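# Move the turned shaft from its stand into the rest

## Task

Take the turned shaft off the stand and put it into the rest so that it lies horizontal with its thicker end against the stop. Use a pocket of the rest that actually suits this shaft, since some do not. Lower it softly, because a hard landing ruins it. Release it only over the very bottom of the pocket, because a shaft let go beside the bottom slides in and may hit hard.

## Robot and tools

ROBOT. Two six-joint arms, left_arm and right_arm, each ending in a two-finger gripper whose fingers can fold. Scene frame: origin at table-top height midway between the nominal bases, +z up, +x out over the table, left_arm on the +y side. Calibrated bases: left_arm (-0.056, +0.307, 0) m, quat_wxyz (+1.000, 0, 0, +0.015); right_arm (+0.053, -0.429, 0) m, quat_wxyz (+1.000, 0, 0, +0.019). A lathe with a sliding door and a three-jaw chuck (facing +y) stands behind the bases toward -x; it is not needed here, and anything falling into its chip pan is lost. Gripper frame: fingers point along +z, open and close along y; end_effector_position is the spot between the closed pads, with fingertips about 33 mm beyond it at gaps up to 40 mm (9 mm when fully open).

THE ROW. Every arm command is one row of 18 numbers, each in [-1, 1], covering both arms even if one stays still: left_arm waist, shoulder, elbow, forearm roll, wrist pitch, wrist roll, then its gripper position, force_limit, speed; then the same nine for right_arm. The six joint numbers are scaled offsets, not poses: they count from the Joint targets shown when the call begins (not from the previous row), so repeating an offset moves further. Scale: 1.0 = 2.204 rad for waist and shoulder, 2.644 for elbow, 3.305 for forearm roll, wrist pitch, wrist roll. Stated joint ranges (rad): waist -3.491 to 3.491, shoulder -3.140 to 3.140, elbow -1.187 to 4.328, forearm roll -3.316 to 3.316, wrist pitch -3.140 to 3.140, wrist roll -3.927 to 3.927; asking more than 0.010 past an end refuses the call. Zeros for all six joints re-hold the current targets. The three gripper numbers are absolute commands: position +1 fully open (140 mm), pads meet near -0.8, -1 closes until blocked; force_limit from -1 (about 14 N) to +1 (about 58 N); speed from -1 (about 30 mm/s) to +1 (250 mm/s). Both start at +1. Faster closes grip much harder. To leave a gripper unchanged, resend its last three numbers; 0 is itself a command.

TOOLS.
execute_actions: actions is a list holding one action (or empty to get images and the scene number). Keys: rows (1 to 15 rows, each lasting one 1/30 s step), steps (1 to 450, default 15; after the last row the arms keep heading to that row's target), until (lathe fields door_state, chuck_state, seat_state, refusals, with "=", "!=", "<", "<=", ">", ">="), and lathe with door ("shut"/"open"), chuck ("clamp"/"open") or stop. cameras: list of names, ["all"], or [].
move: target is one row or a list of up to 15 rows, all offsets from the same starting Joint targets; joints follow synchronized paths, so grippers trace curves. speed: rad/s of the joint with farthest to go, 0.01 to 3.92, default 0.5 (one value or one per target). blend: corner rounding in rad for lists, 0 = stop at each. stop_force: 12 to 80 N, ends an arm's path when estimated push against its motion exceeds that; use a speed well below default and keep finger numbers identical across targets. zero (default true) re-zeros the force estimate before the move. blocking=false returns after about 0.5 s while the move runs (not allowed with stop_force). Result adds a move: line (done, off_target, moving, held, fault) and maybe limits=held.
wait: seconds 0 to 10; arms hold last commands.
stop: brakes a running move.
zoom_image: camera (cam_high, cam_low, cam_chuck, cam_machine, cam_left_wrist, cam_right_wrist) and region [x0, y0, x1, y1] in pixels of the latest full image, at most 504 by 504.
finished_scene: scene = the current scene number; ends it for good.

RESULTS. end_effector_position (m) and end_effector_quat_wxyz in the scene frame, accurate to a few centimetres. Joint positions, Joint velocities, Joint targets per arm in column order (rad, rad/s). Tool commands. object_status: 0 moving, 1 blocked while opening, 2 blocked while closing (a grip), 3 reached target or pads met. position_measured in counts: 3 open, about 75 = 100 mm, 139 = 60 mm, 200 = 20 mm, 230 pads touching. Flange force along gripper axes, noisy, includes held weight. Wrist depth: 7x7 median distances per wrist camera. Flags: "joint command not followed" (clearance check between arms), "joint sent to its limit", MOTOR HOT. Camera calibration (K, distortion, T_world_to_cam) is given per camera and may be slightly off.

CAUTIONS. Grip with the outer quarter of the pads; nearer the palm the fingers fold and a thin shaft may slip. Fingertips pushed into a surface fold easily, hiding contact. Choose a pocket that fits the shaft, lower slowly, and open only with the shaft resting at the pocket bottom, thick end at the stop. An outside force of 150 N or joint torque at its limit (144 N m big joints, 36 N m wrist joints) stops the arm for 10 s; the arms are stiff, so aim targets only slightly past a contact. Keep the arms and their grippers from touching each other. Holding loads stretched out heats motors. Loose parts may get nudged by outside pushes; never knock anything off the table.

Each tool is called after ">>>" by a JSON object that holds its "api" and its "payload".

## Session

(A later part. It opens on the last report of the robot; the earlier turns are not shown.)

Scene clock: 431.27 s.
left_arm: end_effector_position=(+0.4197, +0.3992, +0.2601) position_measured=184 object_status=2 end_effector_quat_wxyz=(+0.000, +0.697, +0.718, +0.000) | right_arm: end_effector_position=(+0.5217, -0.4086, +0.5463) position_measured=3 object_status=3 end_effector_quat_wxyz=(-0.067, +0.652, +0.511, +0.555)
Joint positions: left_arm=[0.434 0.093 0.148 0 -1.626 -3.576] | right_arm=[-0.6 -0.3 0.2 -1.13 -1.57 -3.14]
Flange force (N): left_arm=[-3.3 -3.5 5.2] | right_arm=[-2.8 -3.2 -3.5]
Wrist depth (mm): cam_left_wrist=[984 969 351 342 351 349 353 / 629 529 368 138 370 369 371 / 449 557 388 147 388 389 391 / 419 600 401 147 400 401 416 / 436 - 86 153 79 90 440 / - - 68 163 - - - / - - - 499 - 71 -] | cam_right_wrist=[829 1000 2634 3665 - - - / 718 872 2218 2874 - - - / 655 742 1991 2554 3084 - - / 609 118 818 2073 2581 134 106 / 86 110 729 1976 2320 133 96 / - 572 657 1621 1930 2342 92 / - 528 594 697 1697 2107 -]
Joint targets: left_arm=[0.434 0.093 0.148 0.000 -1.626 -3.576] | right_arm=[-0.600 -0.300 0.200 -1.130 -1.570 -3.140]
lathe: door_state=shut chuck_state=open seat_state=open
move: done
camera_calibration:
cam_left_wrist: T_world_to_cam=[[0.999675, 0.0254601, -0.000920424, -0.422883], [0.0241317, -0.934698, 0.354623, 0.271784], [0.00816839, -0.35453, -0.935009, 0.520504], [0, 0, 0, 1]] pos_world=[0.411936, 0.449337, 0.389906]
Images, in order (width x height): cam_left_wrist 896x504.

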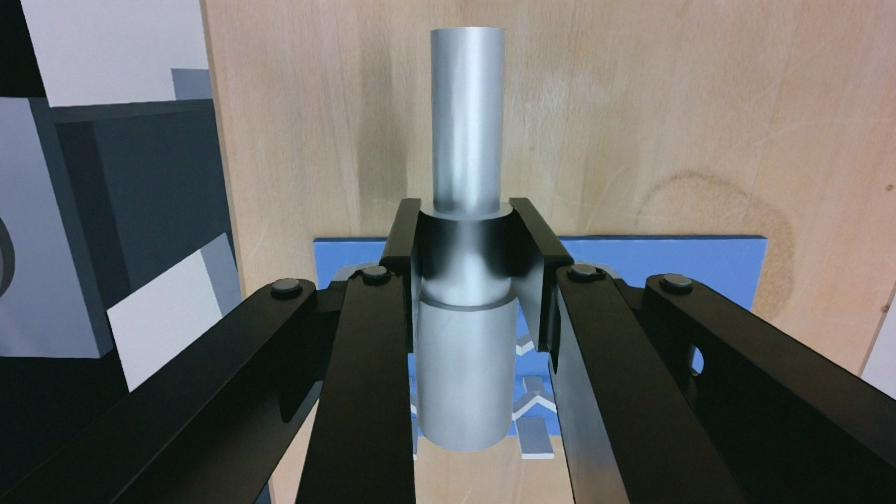

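>>> {"api": "move", "payload": {"target": [-0.1804,0.1005,0.0119,0,0.0576,0.1210,-1,0.5,-1,0,0,0,0,0,0,1,1,1], "speed": 0.3, "cameras": ["cam_left_wrist","cam_low","cam_high"]}}

>>> {"api": "zoom_image", "payload": {"camera": "cam_left_wrist", "region": [330, 0, 600, 220]}}

>>> {"api": "zoom_image", "payload": {"camera": "cam_low", "region": [270, 200, 510, 360]}}

Scene clock: 467.70 s.
left_arm: end_effector_position=(+0.5039, +0.2134, +0.1603) position_measured=184 object_status=2 end_effector_quat_wxyz=(+0.000, +0.696, +0.718, +0.000) | right_arm: end_effector_position=(+0.5217, -0.4086, +0.5463) position_measured=3 object_status=3 end_effector_quat_wxyz=(-0.067, +0.652, +0.511, +0.555)
Joint positions: left_arm=[0.037 0.314 0.179 0 -1.436 -3.176] | right_arm=[-0.6 -0.3 0.2 -1.13 -1.57 -3.14]
Flange force (N): left_arm=[-2.4 -4.3 4.3] | right_arm=[-2.9 -2.7 -2.3]
Wrist depth (mm): cam_left_wrist=[259 250 251 246 252 251 261 / 274 258 264 139 264 260 275 / 289 278 278 147 279 280 293 / 306 290 288 147 289 289 310 / 325 - 86 153 79 90 328 / - - 68 163 - - - / - - - 368 - 71 -] | cam_right_wrist=[764 1004 2690 3613 3242 - - / 691 875 2238 3084 - - - / 653 753 1945 2479 3613 - - / 608 118 816 1960 2690 134 106 / 86 110 731 1833 2299 133 96 / - 572 648 1697 1916 2320 92 / - 536 605 691 1756 2039 -]
Joint targets: left_arm=[0.036 0.315 0.179 0.000 -1.436 -3.176] | right_arm=[-0.600 -0.300 0.200 -1.130 -1.570 -3.140]
lathe: door_state=shut chuck_state=open seat_state=open
move: done
camera_calibration:
cam_left_wrist: T_world_to_cam=[[0.999607, 0.0280338, -0.000575471, -0.502963], [0.0264181, -0.934719, 0.354405, 0.130327], [0.00939742, -0.354281, -0.935092, 0.359947], [0, 0, 0, 1]] pos_world=[0.49594, 0.263441, 0.290106]
Images, in order (width x height): cam_high 896x504, cam_low 896x504, cam_left_wrist 896x504.

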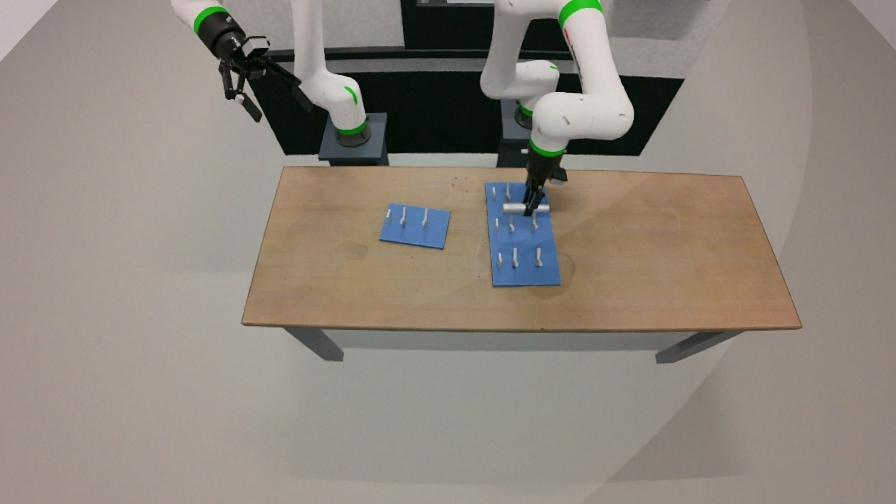

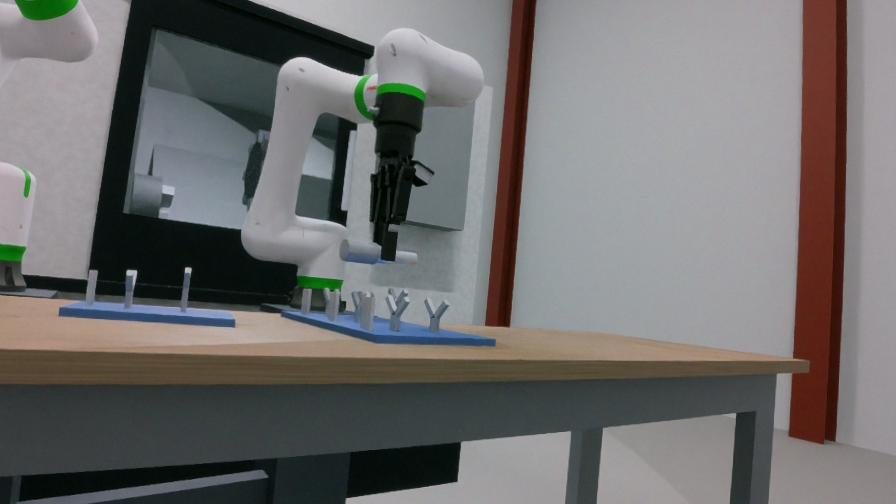

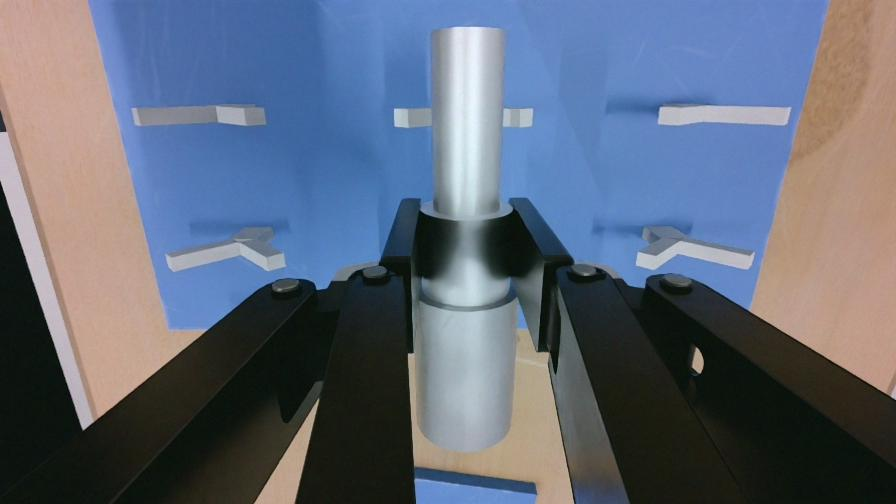

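Scaled by 1.867 from the camera's 896x504 image, which has a finer 1280x720 frame.

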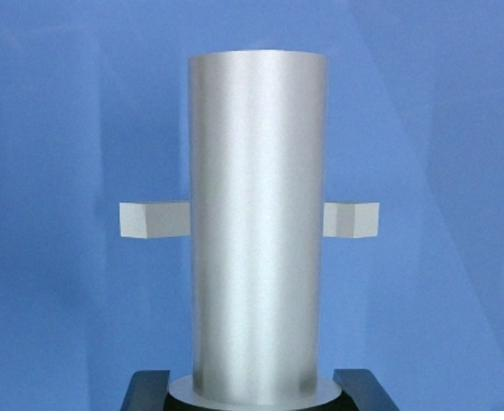

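Scaled by 2.100 from the camera's 896x504 image, which has a finer 1280x720 frame.

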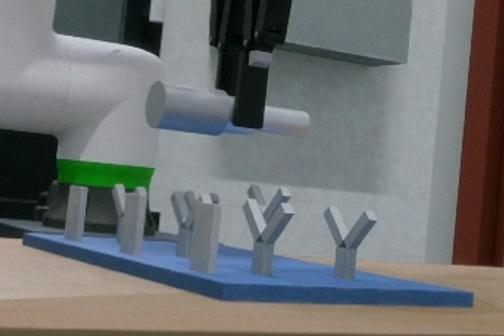

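>>> {"api": "move", "payload": {"target": [0,0.0149,-0.0376,0,0.04,0,-1,0.5,-1,0,0,0,0,0,0,1,1,1], "speed": 0.06, "stop_force": 14, "cameras": ["cam_left_wrist","cam_low"]}}

>>> {"api": "zoom_image", "payload": {"camera": "cam_low", "region": [270, 200, 510, 360]}}

>>> {"api": "zoom_image", "payload": {"camera": "cam_left_wrist", "region": [330, 0, 600, 220]}}

Scene clock: 506.00 s.
left_arm: end_effector_position=(+0.5052, +0.2135, +0.1002) position_measured=184 object_status=2 end_effector_quat_wxyz=(+0.000, +0.696, +0.718, +0.000) | right_arm: end_effector_position=(+0.5217, -0.4086, +0.5463) position_measured=3 object_status=3 end_effector_quat_wxyz=(-0.067, +0.652, +0.511, +0.555)
Joint positions: left_arm=[0.036 0.347 0.08 0 -1.303 -3.176] | right_arm=[-0.6 -0.3 0.2 -1.13 -1.57 -3.14]
Flange force (N): left_arm=[-2.1 -3.5 3.8] | right_arm=[-2.5 -3.1 -1.6]
Wrist depth (mm): cam_left_wrist=[196 197 198 194 198 198 199 / 203 206 208 140 206 206 207 / 218 219 219 150 220 221 221 / 234 229 229 147 227 231 237 / 252 - 86 153 79 90 256 / - - 68 163 - - - / - - - 296 - 71 -] | cam_right_wrist=[637 1004 2749 3891 - - - / 685 884 2258 2874 - - - / 650 739 1901 2529 3372 - - / 606 118 808 2125 2690 134 106 / 86 110 729 1833 2258 134 96 / - 573 655 1621 1916 2320 92 / - 530 598 699 1664 2039 -]
Joint targets: left_arm=[0.036 0.347 0.080 0.000 -1.303 -3.176] | right_arm=[-0.600 -0.300 0.200 -1.130 -1.570 -3.140]
lathe: door_state=shut chuck_state=open seat_state=open
move: done
camera_calibration:
cam_left_wrist: T_world_to_cam=[[0.999608, 0.0279977, -0.000671984, -0.504266], [0.0264176, -0.934686, 0.35449, 0.151564], [0.00929681, -0.354369, -0.935059, 0.303802], [0, 0, 0, 1]] pos_world=[0.497239, 0.263441, 0.230006]
Images, in order (width x height): cam_low 896x504, cam_left_wrist 896x504.

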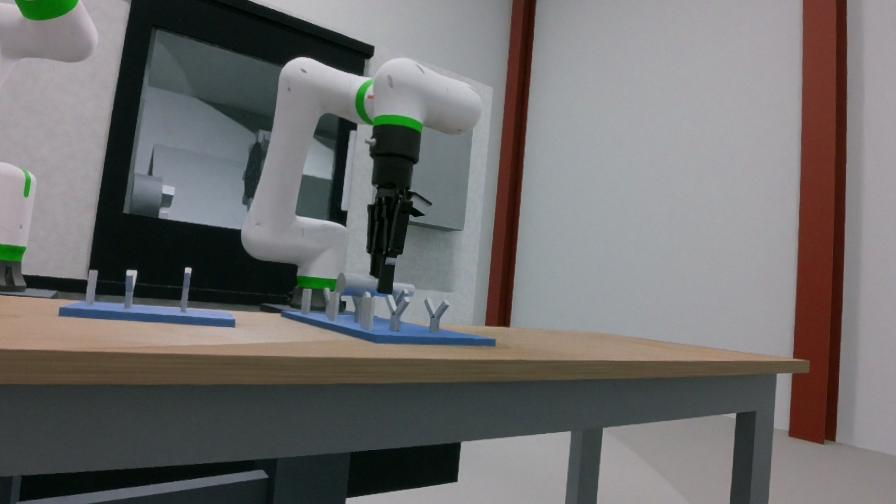

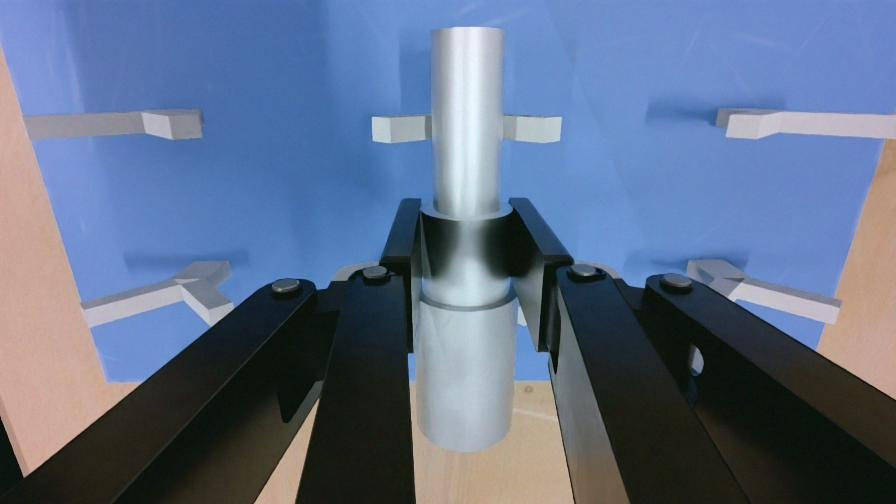

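Scaled by 2.100 from the camera's 896x504 image, which has a finer 1280x720 frame.

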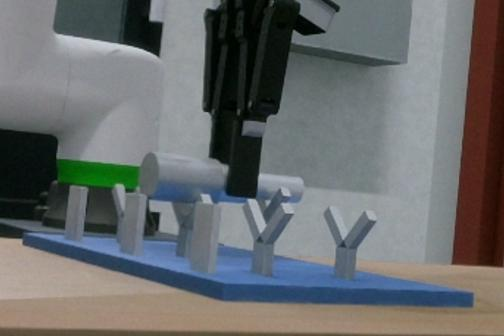

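Scaled by 1.867 from the camera's 896x504 image, which has a finer 1280x720 frame.

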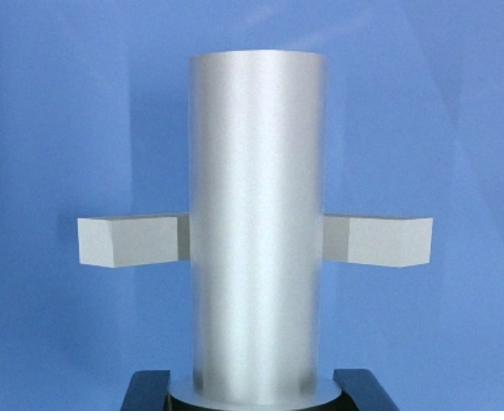

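>>> {"api": "move", "payload": {"target": [-0.0065,0.0017,0.0019,0,-0.0004,0.0044,-1,0.5,-1,0,0,0,0,0,0,1,1,1], "speed": 0.01, "stop_force": 12, "cameras": ["cam_left_wrist","cam_low"]}}

>>> {"api": "zoom_image", "payload": {"camera": "cam_low", "region": [310, 260, 430, 340]}}

>>> {"api": "zoom_image", "payload": {"camera": "cam_left_wrist", "region": [330, 0, 600, 220]}}

Scene clock: 520.80 s.
left_arm: end_effector_position=(+0.5054, +0.2070, +0.1003) position_measured=184 object_status=2 end_effector_quat_wxyz=(+0.000, +0.696, +0.718, +0.000) | right_arm: end_effector_position=(+0.5217, -0.4086, +0.5463) position_measured=3 object_status=3 end_effector_quat_wxyz=(-0.067, +0.652, +0.511, +0.555)
Joint positions: left_arm=[0.025 0.35 0.084 0 -1.304 -3.163] | right_arm=[-0.6 -0.3 0.2 -1.13 -1.57 -3.14]
Flange force (N): left_arm=[15.0 -4.2 -0.6] | right_arm=[-2.2 -2.2 -2.4]
Wrist depth (mm): cam_left_wrist=[197 198 197 194 198 198 198 / 204 205 208 140 207 208 207 / 218 219 219 149 219 221 220 / 234 229 229 147 227 228 236 / 255 - 86 153 79 90 256 / - - 68 163 - - - / - - - 297 - 71 -] | cam_right_wrist=[585 996 2874 3201 - - - / 680 875 2342 2874 - - - / 659 750 2056 2479 3011 - - / 601 118 818 2056 2581 133 107 / 86 110 727 1833 2199 133 96 / - 573 655 1675 1916 2342 92 / - 536 598 704 1732 2090 -]
Joint targets: left_arm=[0.025 0.350 0.084 0.000 -1.304 -3.163] | right_arm=[-0.600 -0.300 0.200 -1.130 -1.570 -3.140]
lathe: door_state=shut chuck_state=open seat_state=open
move: contact (left_arm)
camera_calibration:
cam_left_wrist: T_world_to_cam=[[0.999598, 0.0283482, -0.000579009, -0.504391], [0.0267157, -0.934799, 0.35417, 0.145439], [0.00949883, -0.354043, -0.935181, 0.30134], [0, 0, 0, 1]] pos_world=[0.49744, 0.256942, 0.230005]
Images, in order (width x height): cam_low 896x504, cam_left_wrist 896x504.

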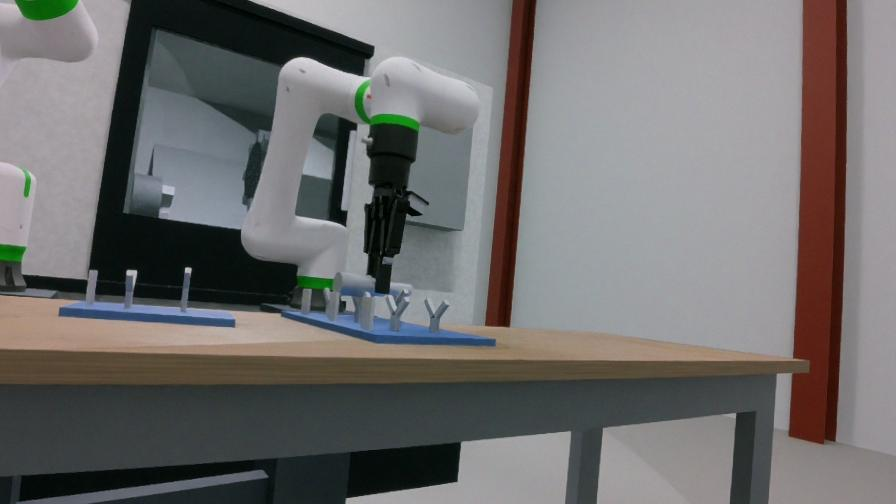

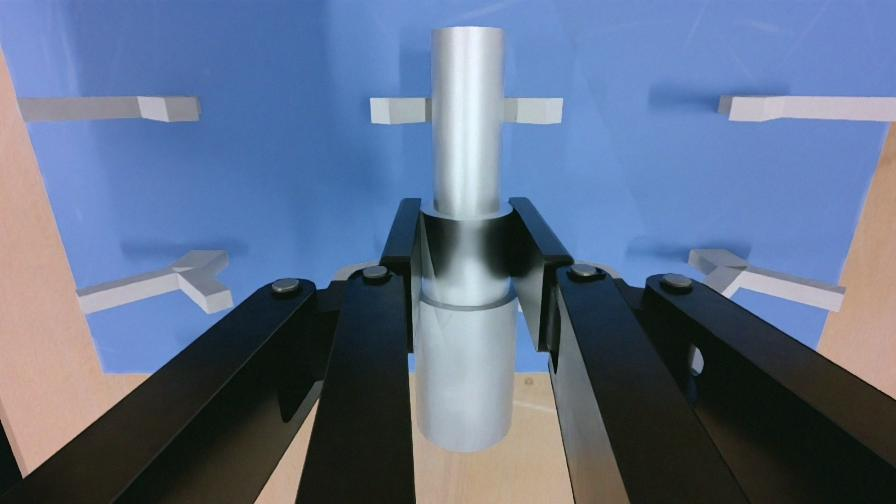

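Scaled by 4.200 from the camera's 896x504 image, which has a finer 1280x720 frame.

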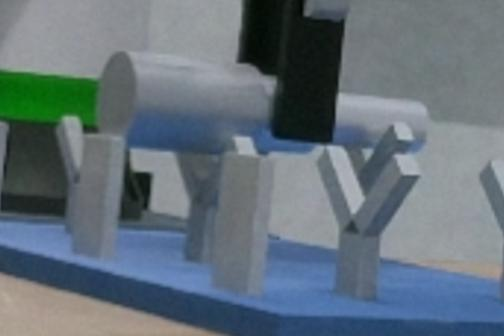

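Scaled by 1.867 from the camera's 896x504 image, which has a finer 1280x720 frame.

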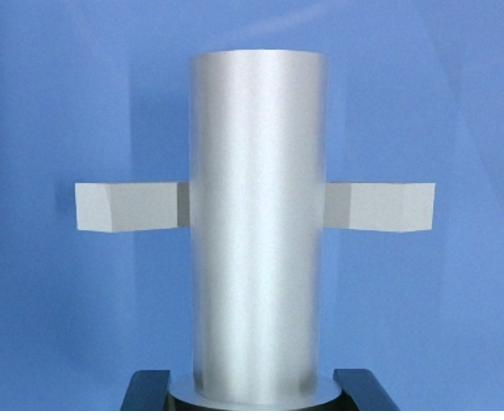

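>>> {"api": "move", "payload": {"target": [0.0009,0,0,0,0,-0.0006,-1,0.5,-1,0,0,0,0,0,0,1,1,1], "speed": 0.01}}

>>> {"api": "move", "payload": {"target": [0,0.0029,-0.0056,0,0.0064,0,-1,0.5,-1,0,0,0,0,0,0,1,1,1], "speed": 0.012, "stop_force": 12, "cameras": ["cam_left_wrist","cam_low"]}}

>>> {"api": "zoom_image", "payload": {"camera": "cam_low", "region": [310, 260, 430, 340]}}

Scene clock: 539.23 s.
left_arm: end_effector_position=(+0.5055, +0.2081, +0.1003) position_measured=184 object_status=2 end_effector_quat_wxyz=(+0.000, +0.696, +0.718, +0.000) | right_arm: end_effector_position=(+0.5217, -0.4086, +0.5463) position_measured=3 object_status=3 end_effector_quat_wxyz=(-0.067, +0.652, +0.511, +0.555)
Joint positions: left_arm=[0.027 0.35 0.084 0 -1.304 -3.165] | right_arm=[-0.6 -0.3 0.2 -1.13 -1.57 -3.14]
Flange force (N): left_arm=[-2.1 -3.6 3.3] | right_arm=[-2.2 -1.9 -2.2]
Wrist depth (mm): cam_left_wrist=[197 197 198 194 198 199 199 / 205 205 207 140 206 207 207 / 219 219 219 150 220 220 221 / 234 229 229 147 227 230 236 / 256 - 86 153 79 90 259 / - - 68 163 - - - / - - - 296 - 71 -] | cam_right_wrist=[585 988 2749 3775 - - - / 684 866 2364 2941 - - - / 653 742 2007 2554 3122 - - / 604 118 813 2056 2749 133 107 / 86 110 729 1860 2199 134 96 / - 573 655 1621 1930 2342 92 / - 535 602 693 1709 2143 -]
Joint targets: left_arm=[0.027 0.350 0.084 0.000 -1.304 -3.165] | right_arm=[-0.600 -0.300 0.200 -1.130 -1.570 -3.140]
lathe: door_state=shut chuck_state=open seat_state=open
move: done

Scene clock: 541.20 s.
left_arm: end_effector_position=(+0.5055, +0.2081, +0.0926) position_measured=184 object_status=2 end_effector_quat_wxyz=(+0.000, +0.696, +0.718, +0.000) | right_arm: end_effector_position=(+0.5217, -0.4086, +0.5463) position_measured=3 object_status=3 end_effector_quat_wxyz=(-0.067, +0.652, +0.511, +0.555)
Joint positions: left_arm=[0.027 0.355 0.072 0 -1.288 -3.165] | right_arm=[-0.6 -0.3 0.2 -1.13 -1.57 -3.14]
Flange force (N): left_arm=[1.8 -11.8 -21.1] | right_arm=[-2.2 -2.7 -1.8]
Wrist depth (mm): cam_left_wrist=[190 190 191 187 191 192 192 / 198 198 200 140 199 202 200 / 211 212 211 150 213 212 213 / 226 221 222 147 220 223 229 / 241 - 86 153 79 90 243 / - - 68 162 - - - / - - - 287 - 71 -] | cam_right_wrist=[581 1020 2504 3775 - - - / 680 881 2299 2842 - - - / 652 746 2023 2529 3418 - - / 604 118 824 2199 2607 134 107 / 86 110 725 1901 2278 125 96 / - 570 655 1621 1930 2409 92 / - 531 592 704 1675 2125 -]
Joint targets: left_arm=[0.027 0.355 0.072 0.000 -1.288 -3.165] | right_arm=[-0.600 -0.300 0.200 -1.130 -1.570 -3.140]
lathe: door_state=shut chuck_state=open seat_state=open
move: contact (left_arm)
camera_calibration:
cam_left_wrist: T_world_to_cam=[[0.999599, 0.0283139, -0.000672073, -0.504597], [0.0267163, -0.934788, 0.354199, 0.149179], [0.00940054, -0.354075, -0.93517, 0.294581], [0, 0, 0, 1]] pos_world=[0.49764, 0.258042, 0.222305]
Images, in order (width x height): cam_low 896x504, cam_left_wrist 896x504.

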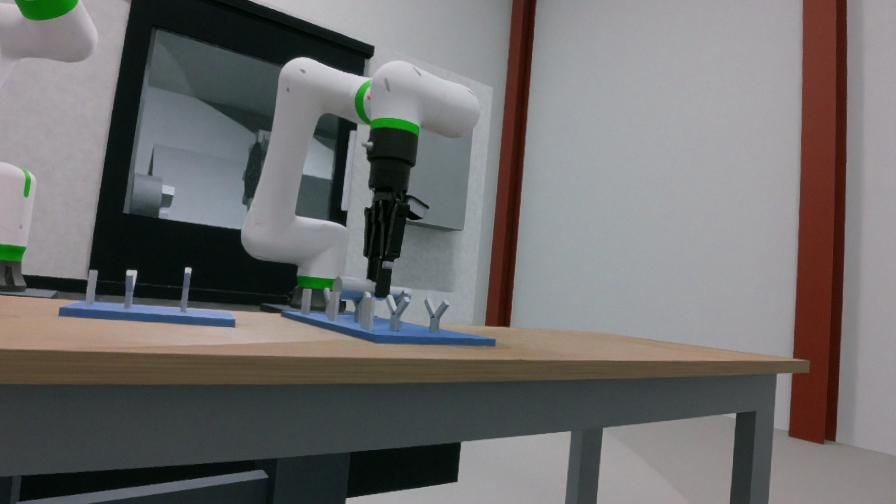

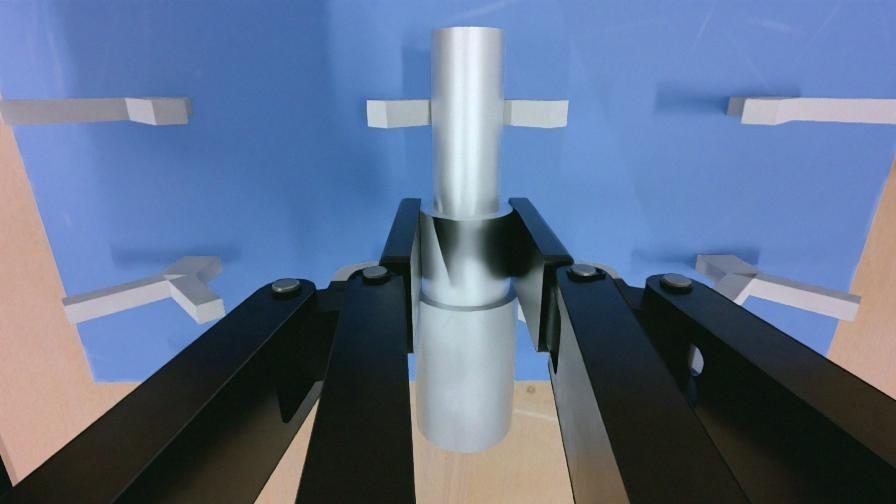

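Scaled by 4.200 from the camera's 896x504 image, which has a finer 1280x720 frame.

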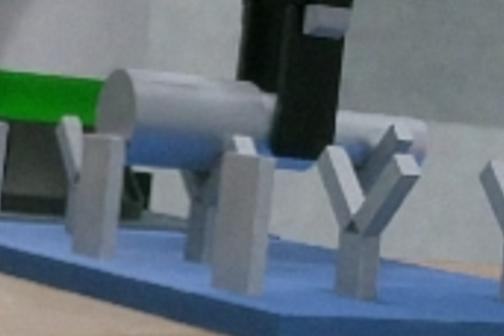

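>>> {"api": "execute_actions", "payload": {"actions": [{"rows":[[0,0,0,0,0,0,0.0,0.5,-1,0,0,0,0,0,0,1,1,1]],"steps":70}], "cameras": ["cam_left_wrist","cam_low"]}}

>>> {"api": "zoom_image", "payload": {"camera": "cam_low", "region": [310, 260, 430, 340]}}

Scene clock: 549.60 s.
left_arm: end_effector_position=(+0.5055, +0.2081, +0.0926) position_measured=129 object_status=3 end_effector_quat_wxyz=(+0.000, +0.696, +0.718, +0.000) | right_arm: end_effector_position=(+0.5217, -0.4086, +0.5463) position_measured=3 object_status=3 end_effector_quat_wxyz=(-0.067, +0.652, +0.511, +0.555)
Joint positions: left_arm=[0.027 0.355 0.072 0 -1.288 -3.165] | right_arm=[-0.6 -0.3 0.2 -1.13 -1.57 -3.14]
Flange force (N): left_arm=[-1.5 -3.9 0.5] | right_arm=[-2.2 -2.9 -2.9]
Wrist depth (mm): cam_left_wrist=[190 190 191 187 191 191 192 / 197 198 200 139 199 202 200 / 211 211 211 156 212 213 213 / 225 221 135 150 162 223 228 / 183 88 108 156 233 79 247 / - - 251 165 269 - - / - 67 287 287 288 - 65] | cam_right_wrist=[585 996 2662 3832 - - - / 687 878 2258 2842 - - - / 648 746 1930 2529 2975 - 2719 / 608 119 811 2073 2719 133 112 / 86 110 720 1794 2199 133 96 / - 568 657 1632 1976 2278 92 / - 532 601 699 1697 2161 -]
Joint targets: left_arm=[0.027 0.355 0.072 0.000 -1.288 -3.165] | right_arm=[-0.600 -0.300 0.200 -1.130 -1.570 -3.140]
lathe: door_state=shut chuck_state=open seat_state=open
camera_calibration:
cam_left_wrist: T_world_to_cam=[[0.999599, 0.0283139, -0.000672073, -0.504597], [0.0267163, -0.934788, 0.354199, 0.149179], [0.00940054, -0.354075, -0.93517, 0.294581], [0, 0, 0, 1]] pos_world=[0.49764, 0.258042, 0.222305]
Images, in order (width x height): cam_low 896x504, cam_left_wrist 896x504.

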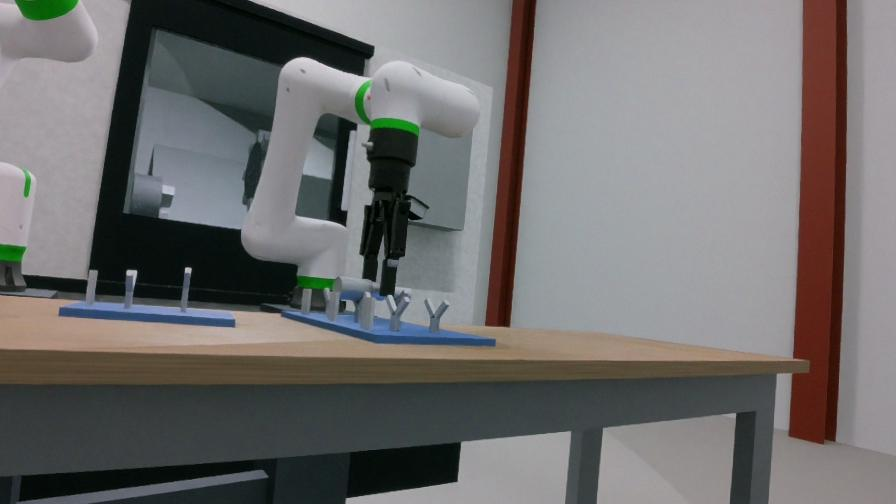

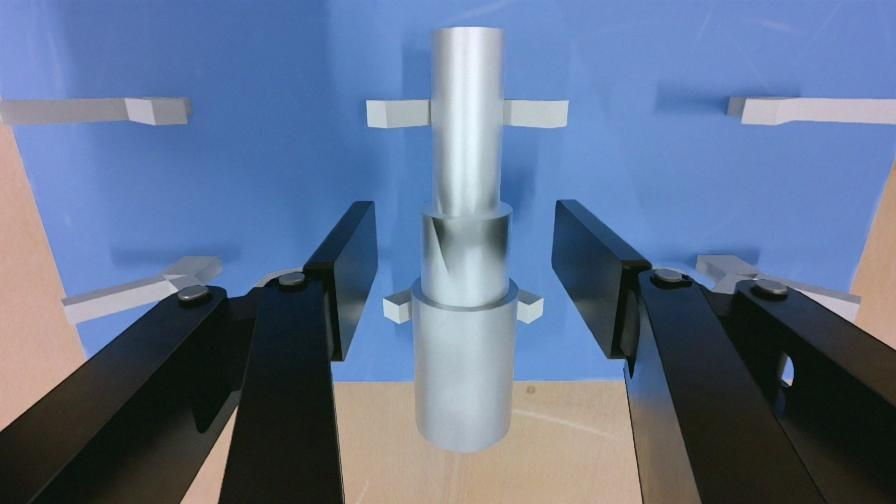

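Scaled by 4.200 from the camera's 896x504 image, which has a finer 1280x720 frame.

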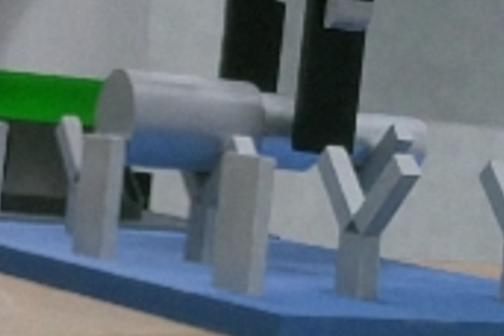

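>>> {"api": "move", "payload": {"target": [0,-0.0192,0.0752,0,-0.0729,0,0,0.5,-1,0,0,0,0,0,0,1,1,1], "speed": 0.1, "cameras": ["cam_left_wrist","cam_low"]}}

>>> {"api": "zoom_image", "payload": {"camera": "cam_low", "region": [310, 260, 430, 340]}}

Scene clock: 565.23 s.
left_arm: end_effector_position=(+0.5060, +0.2081, +0.2004) position_measured=129 object_status=3 end_effector_quat_wxyz=(+0.000, +0.696, +0.718, +0.000) | right_arm: end_effector_position=(+0.5217, -0.4086, +0.5463) position_measured=3 object_status=3 end_effector_quat_wxyz=(-0.067, +0.652, +0.511, +0.555)
Joint positions: left_arm=[0.027 0.313 0.271 0 -1.529 -3.165] | right_arm=[-0.6 -0.3 0.2 -1.13 -1.57 -3.14]
Flange force (N): left_arm=[-2.1 -3.8 1.4] | right_arm=[-2.8 -2.0 -3.1]
Wrist depth (mm): cam_left_wrist=[297 286 287 287 287 288 298 / 311 303 302 296 302 303 314 / 336 323 316 311 320 323 332 / 351 340 135 271 140 338 353 / - 88 108 371 367 79 369 / - - 389 395 398 - - / - 67 414 409 426 - 65] | cam_right_wrist=[816 1012 2719 3464 - 2975 - / 687 894 2386 3084 - - - / 647 739 1991 2364 2810 - - / 604 118 826 2143 2719 134 105 / 86 110 727 1860 2258 134 96 / - 575 655 1675 1916 2278 92 / - 531 595 701 1720 2107 -]
Joint targets: left_arm=[0.027 0.313 0.271 0.000 -1.529 -3.165] | right_arm=[-0.600 -0.300 0.200 -1.130 -1.570 -3.140]
lathe: door_state=shut chuck_state=open seat_state=open
move: done
camera_calibration:
cam_left_wrist: T_world_to_cam=[[0.999599, 0.0283248, -0.000354285, -0.505036], [0.0266151, -0.934834, 0.354086, 0.111179], [0.00969821, -0.353954, -0.935213, 0.395259], [0, 0, 0, 1]] pos_world=[0.498041, 0.258142, 0.330106]
Images, in order (width x height): cam_low 896x504, cam_left_wrist 896x504.

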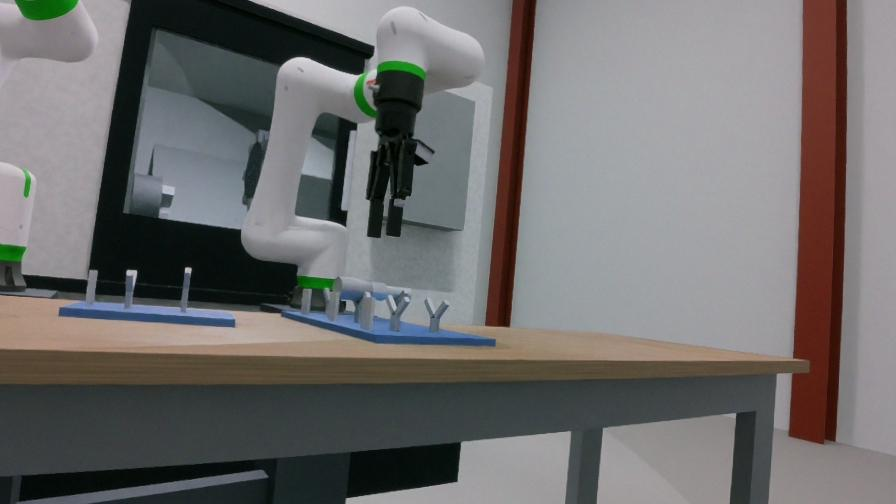

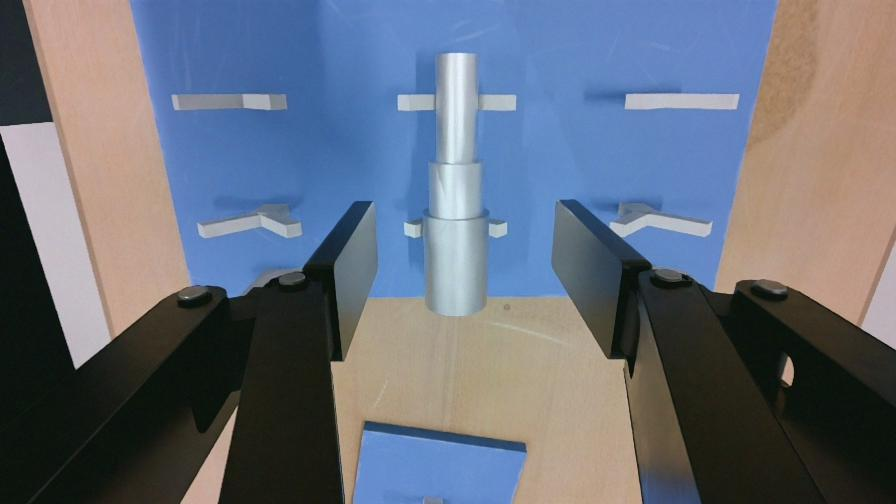

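Scaled by 4.200 from the camera's 896x504 image, which has a finer 1280x720 frame.

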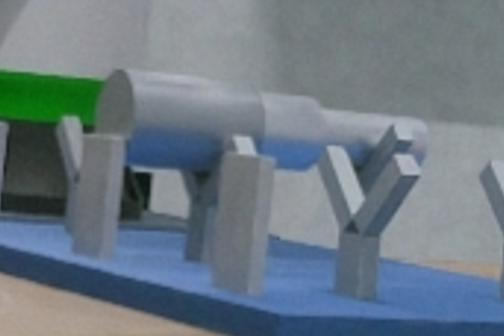

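>>> {"api": "finished_scene", "payload": {"scene": 1}}

The scene is finished: the task was done.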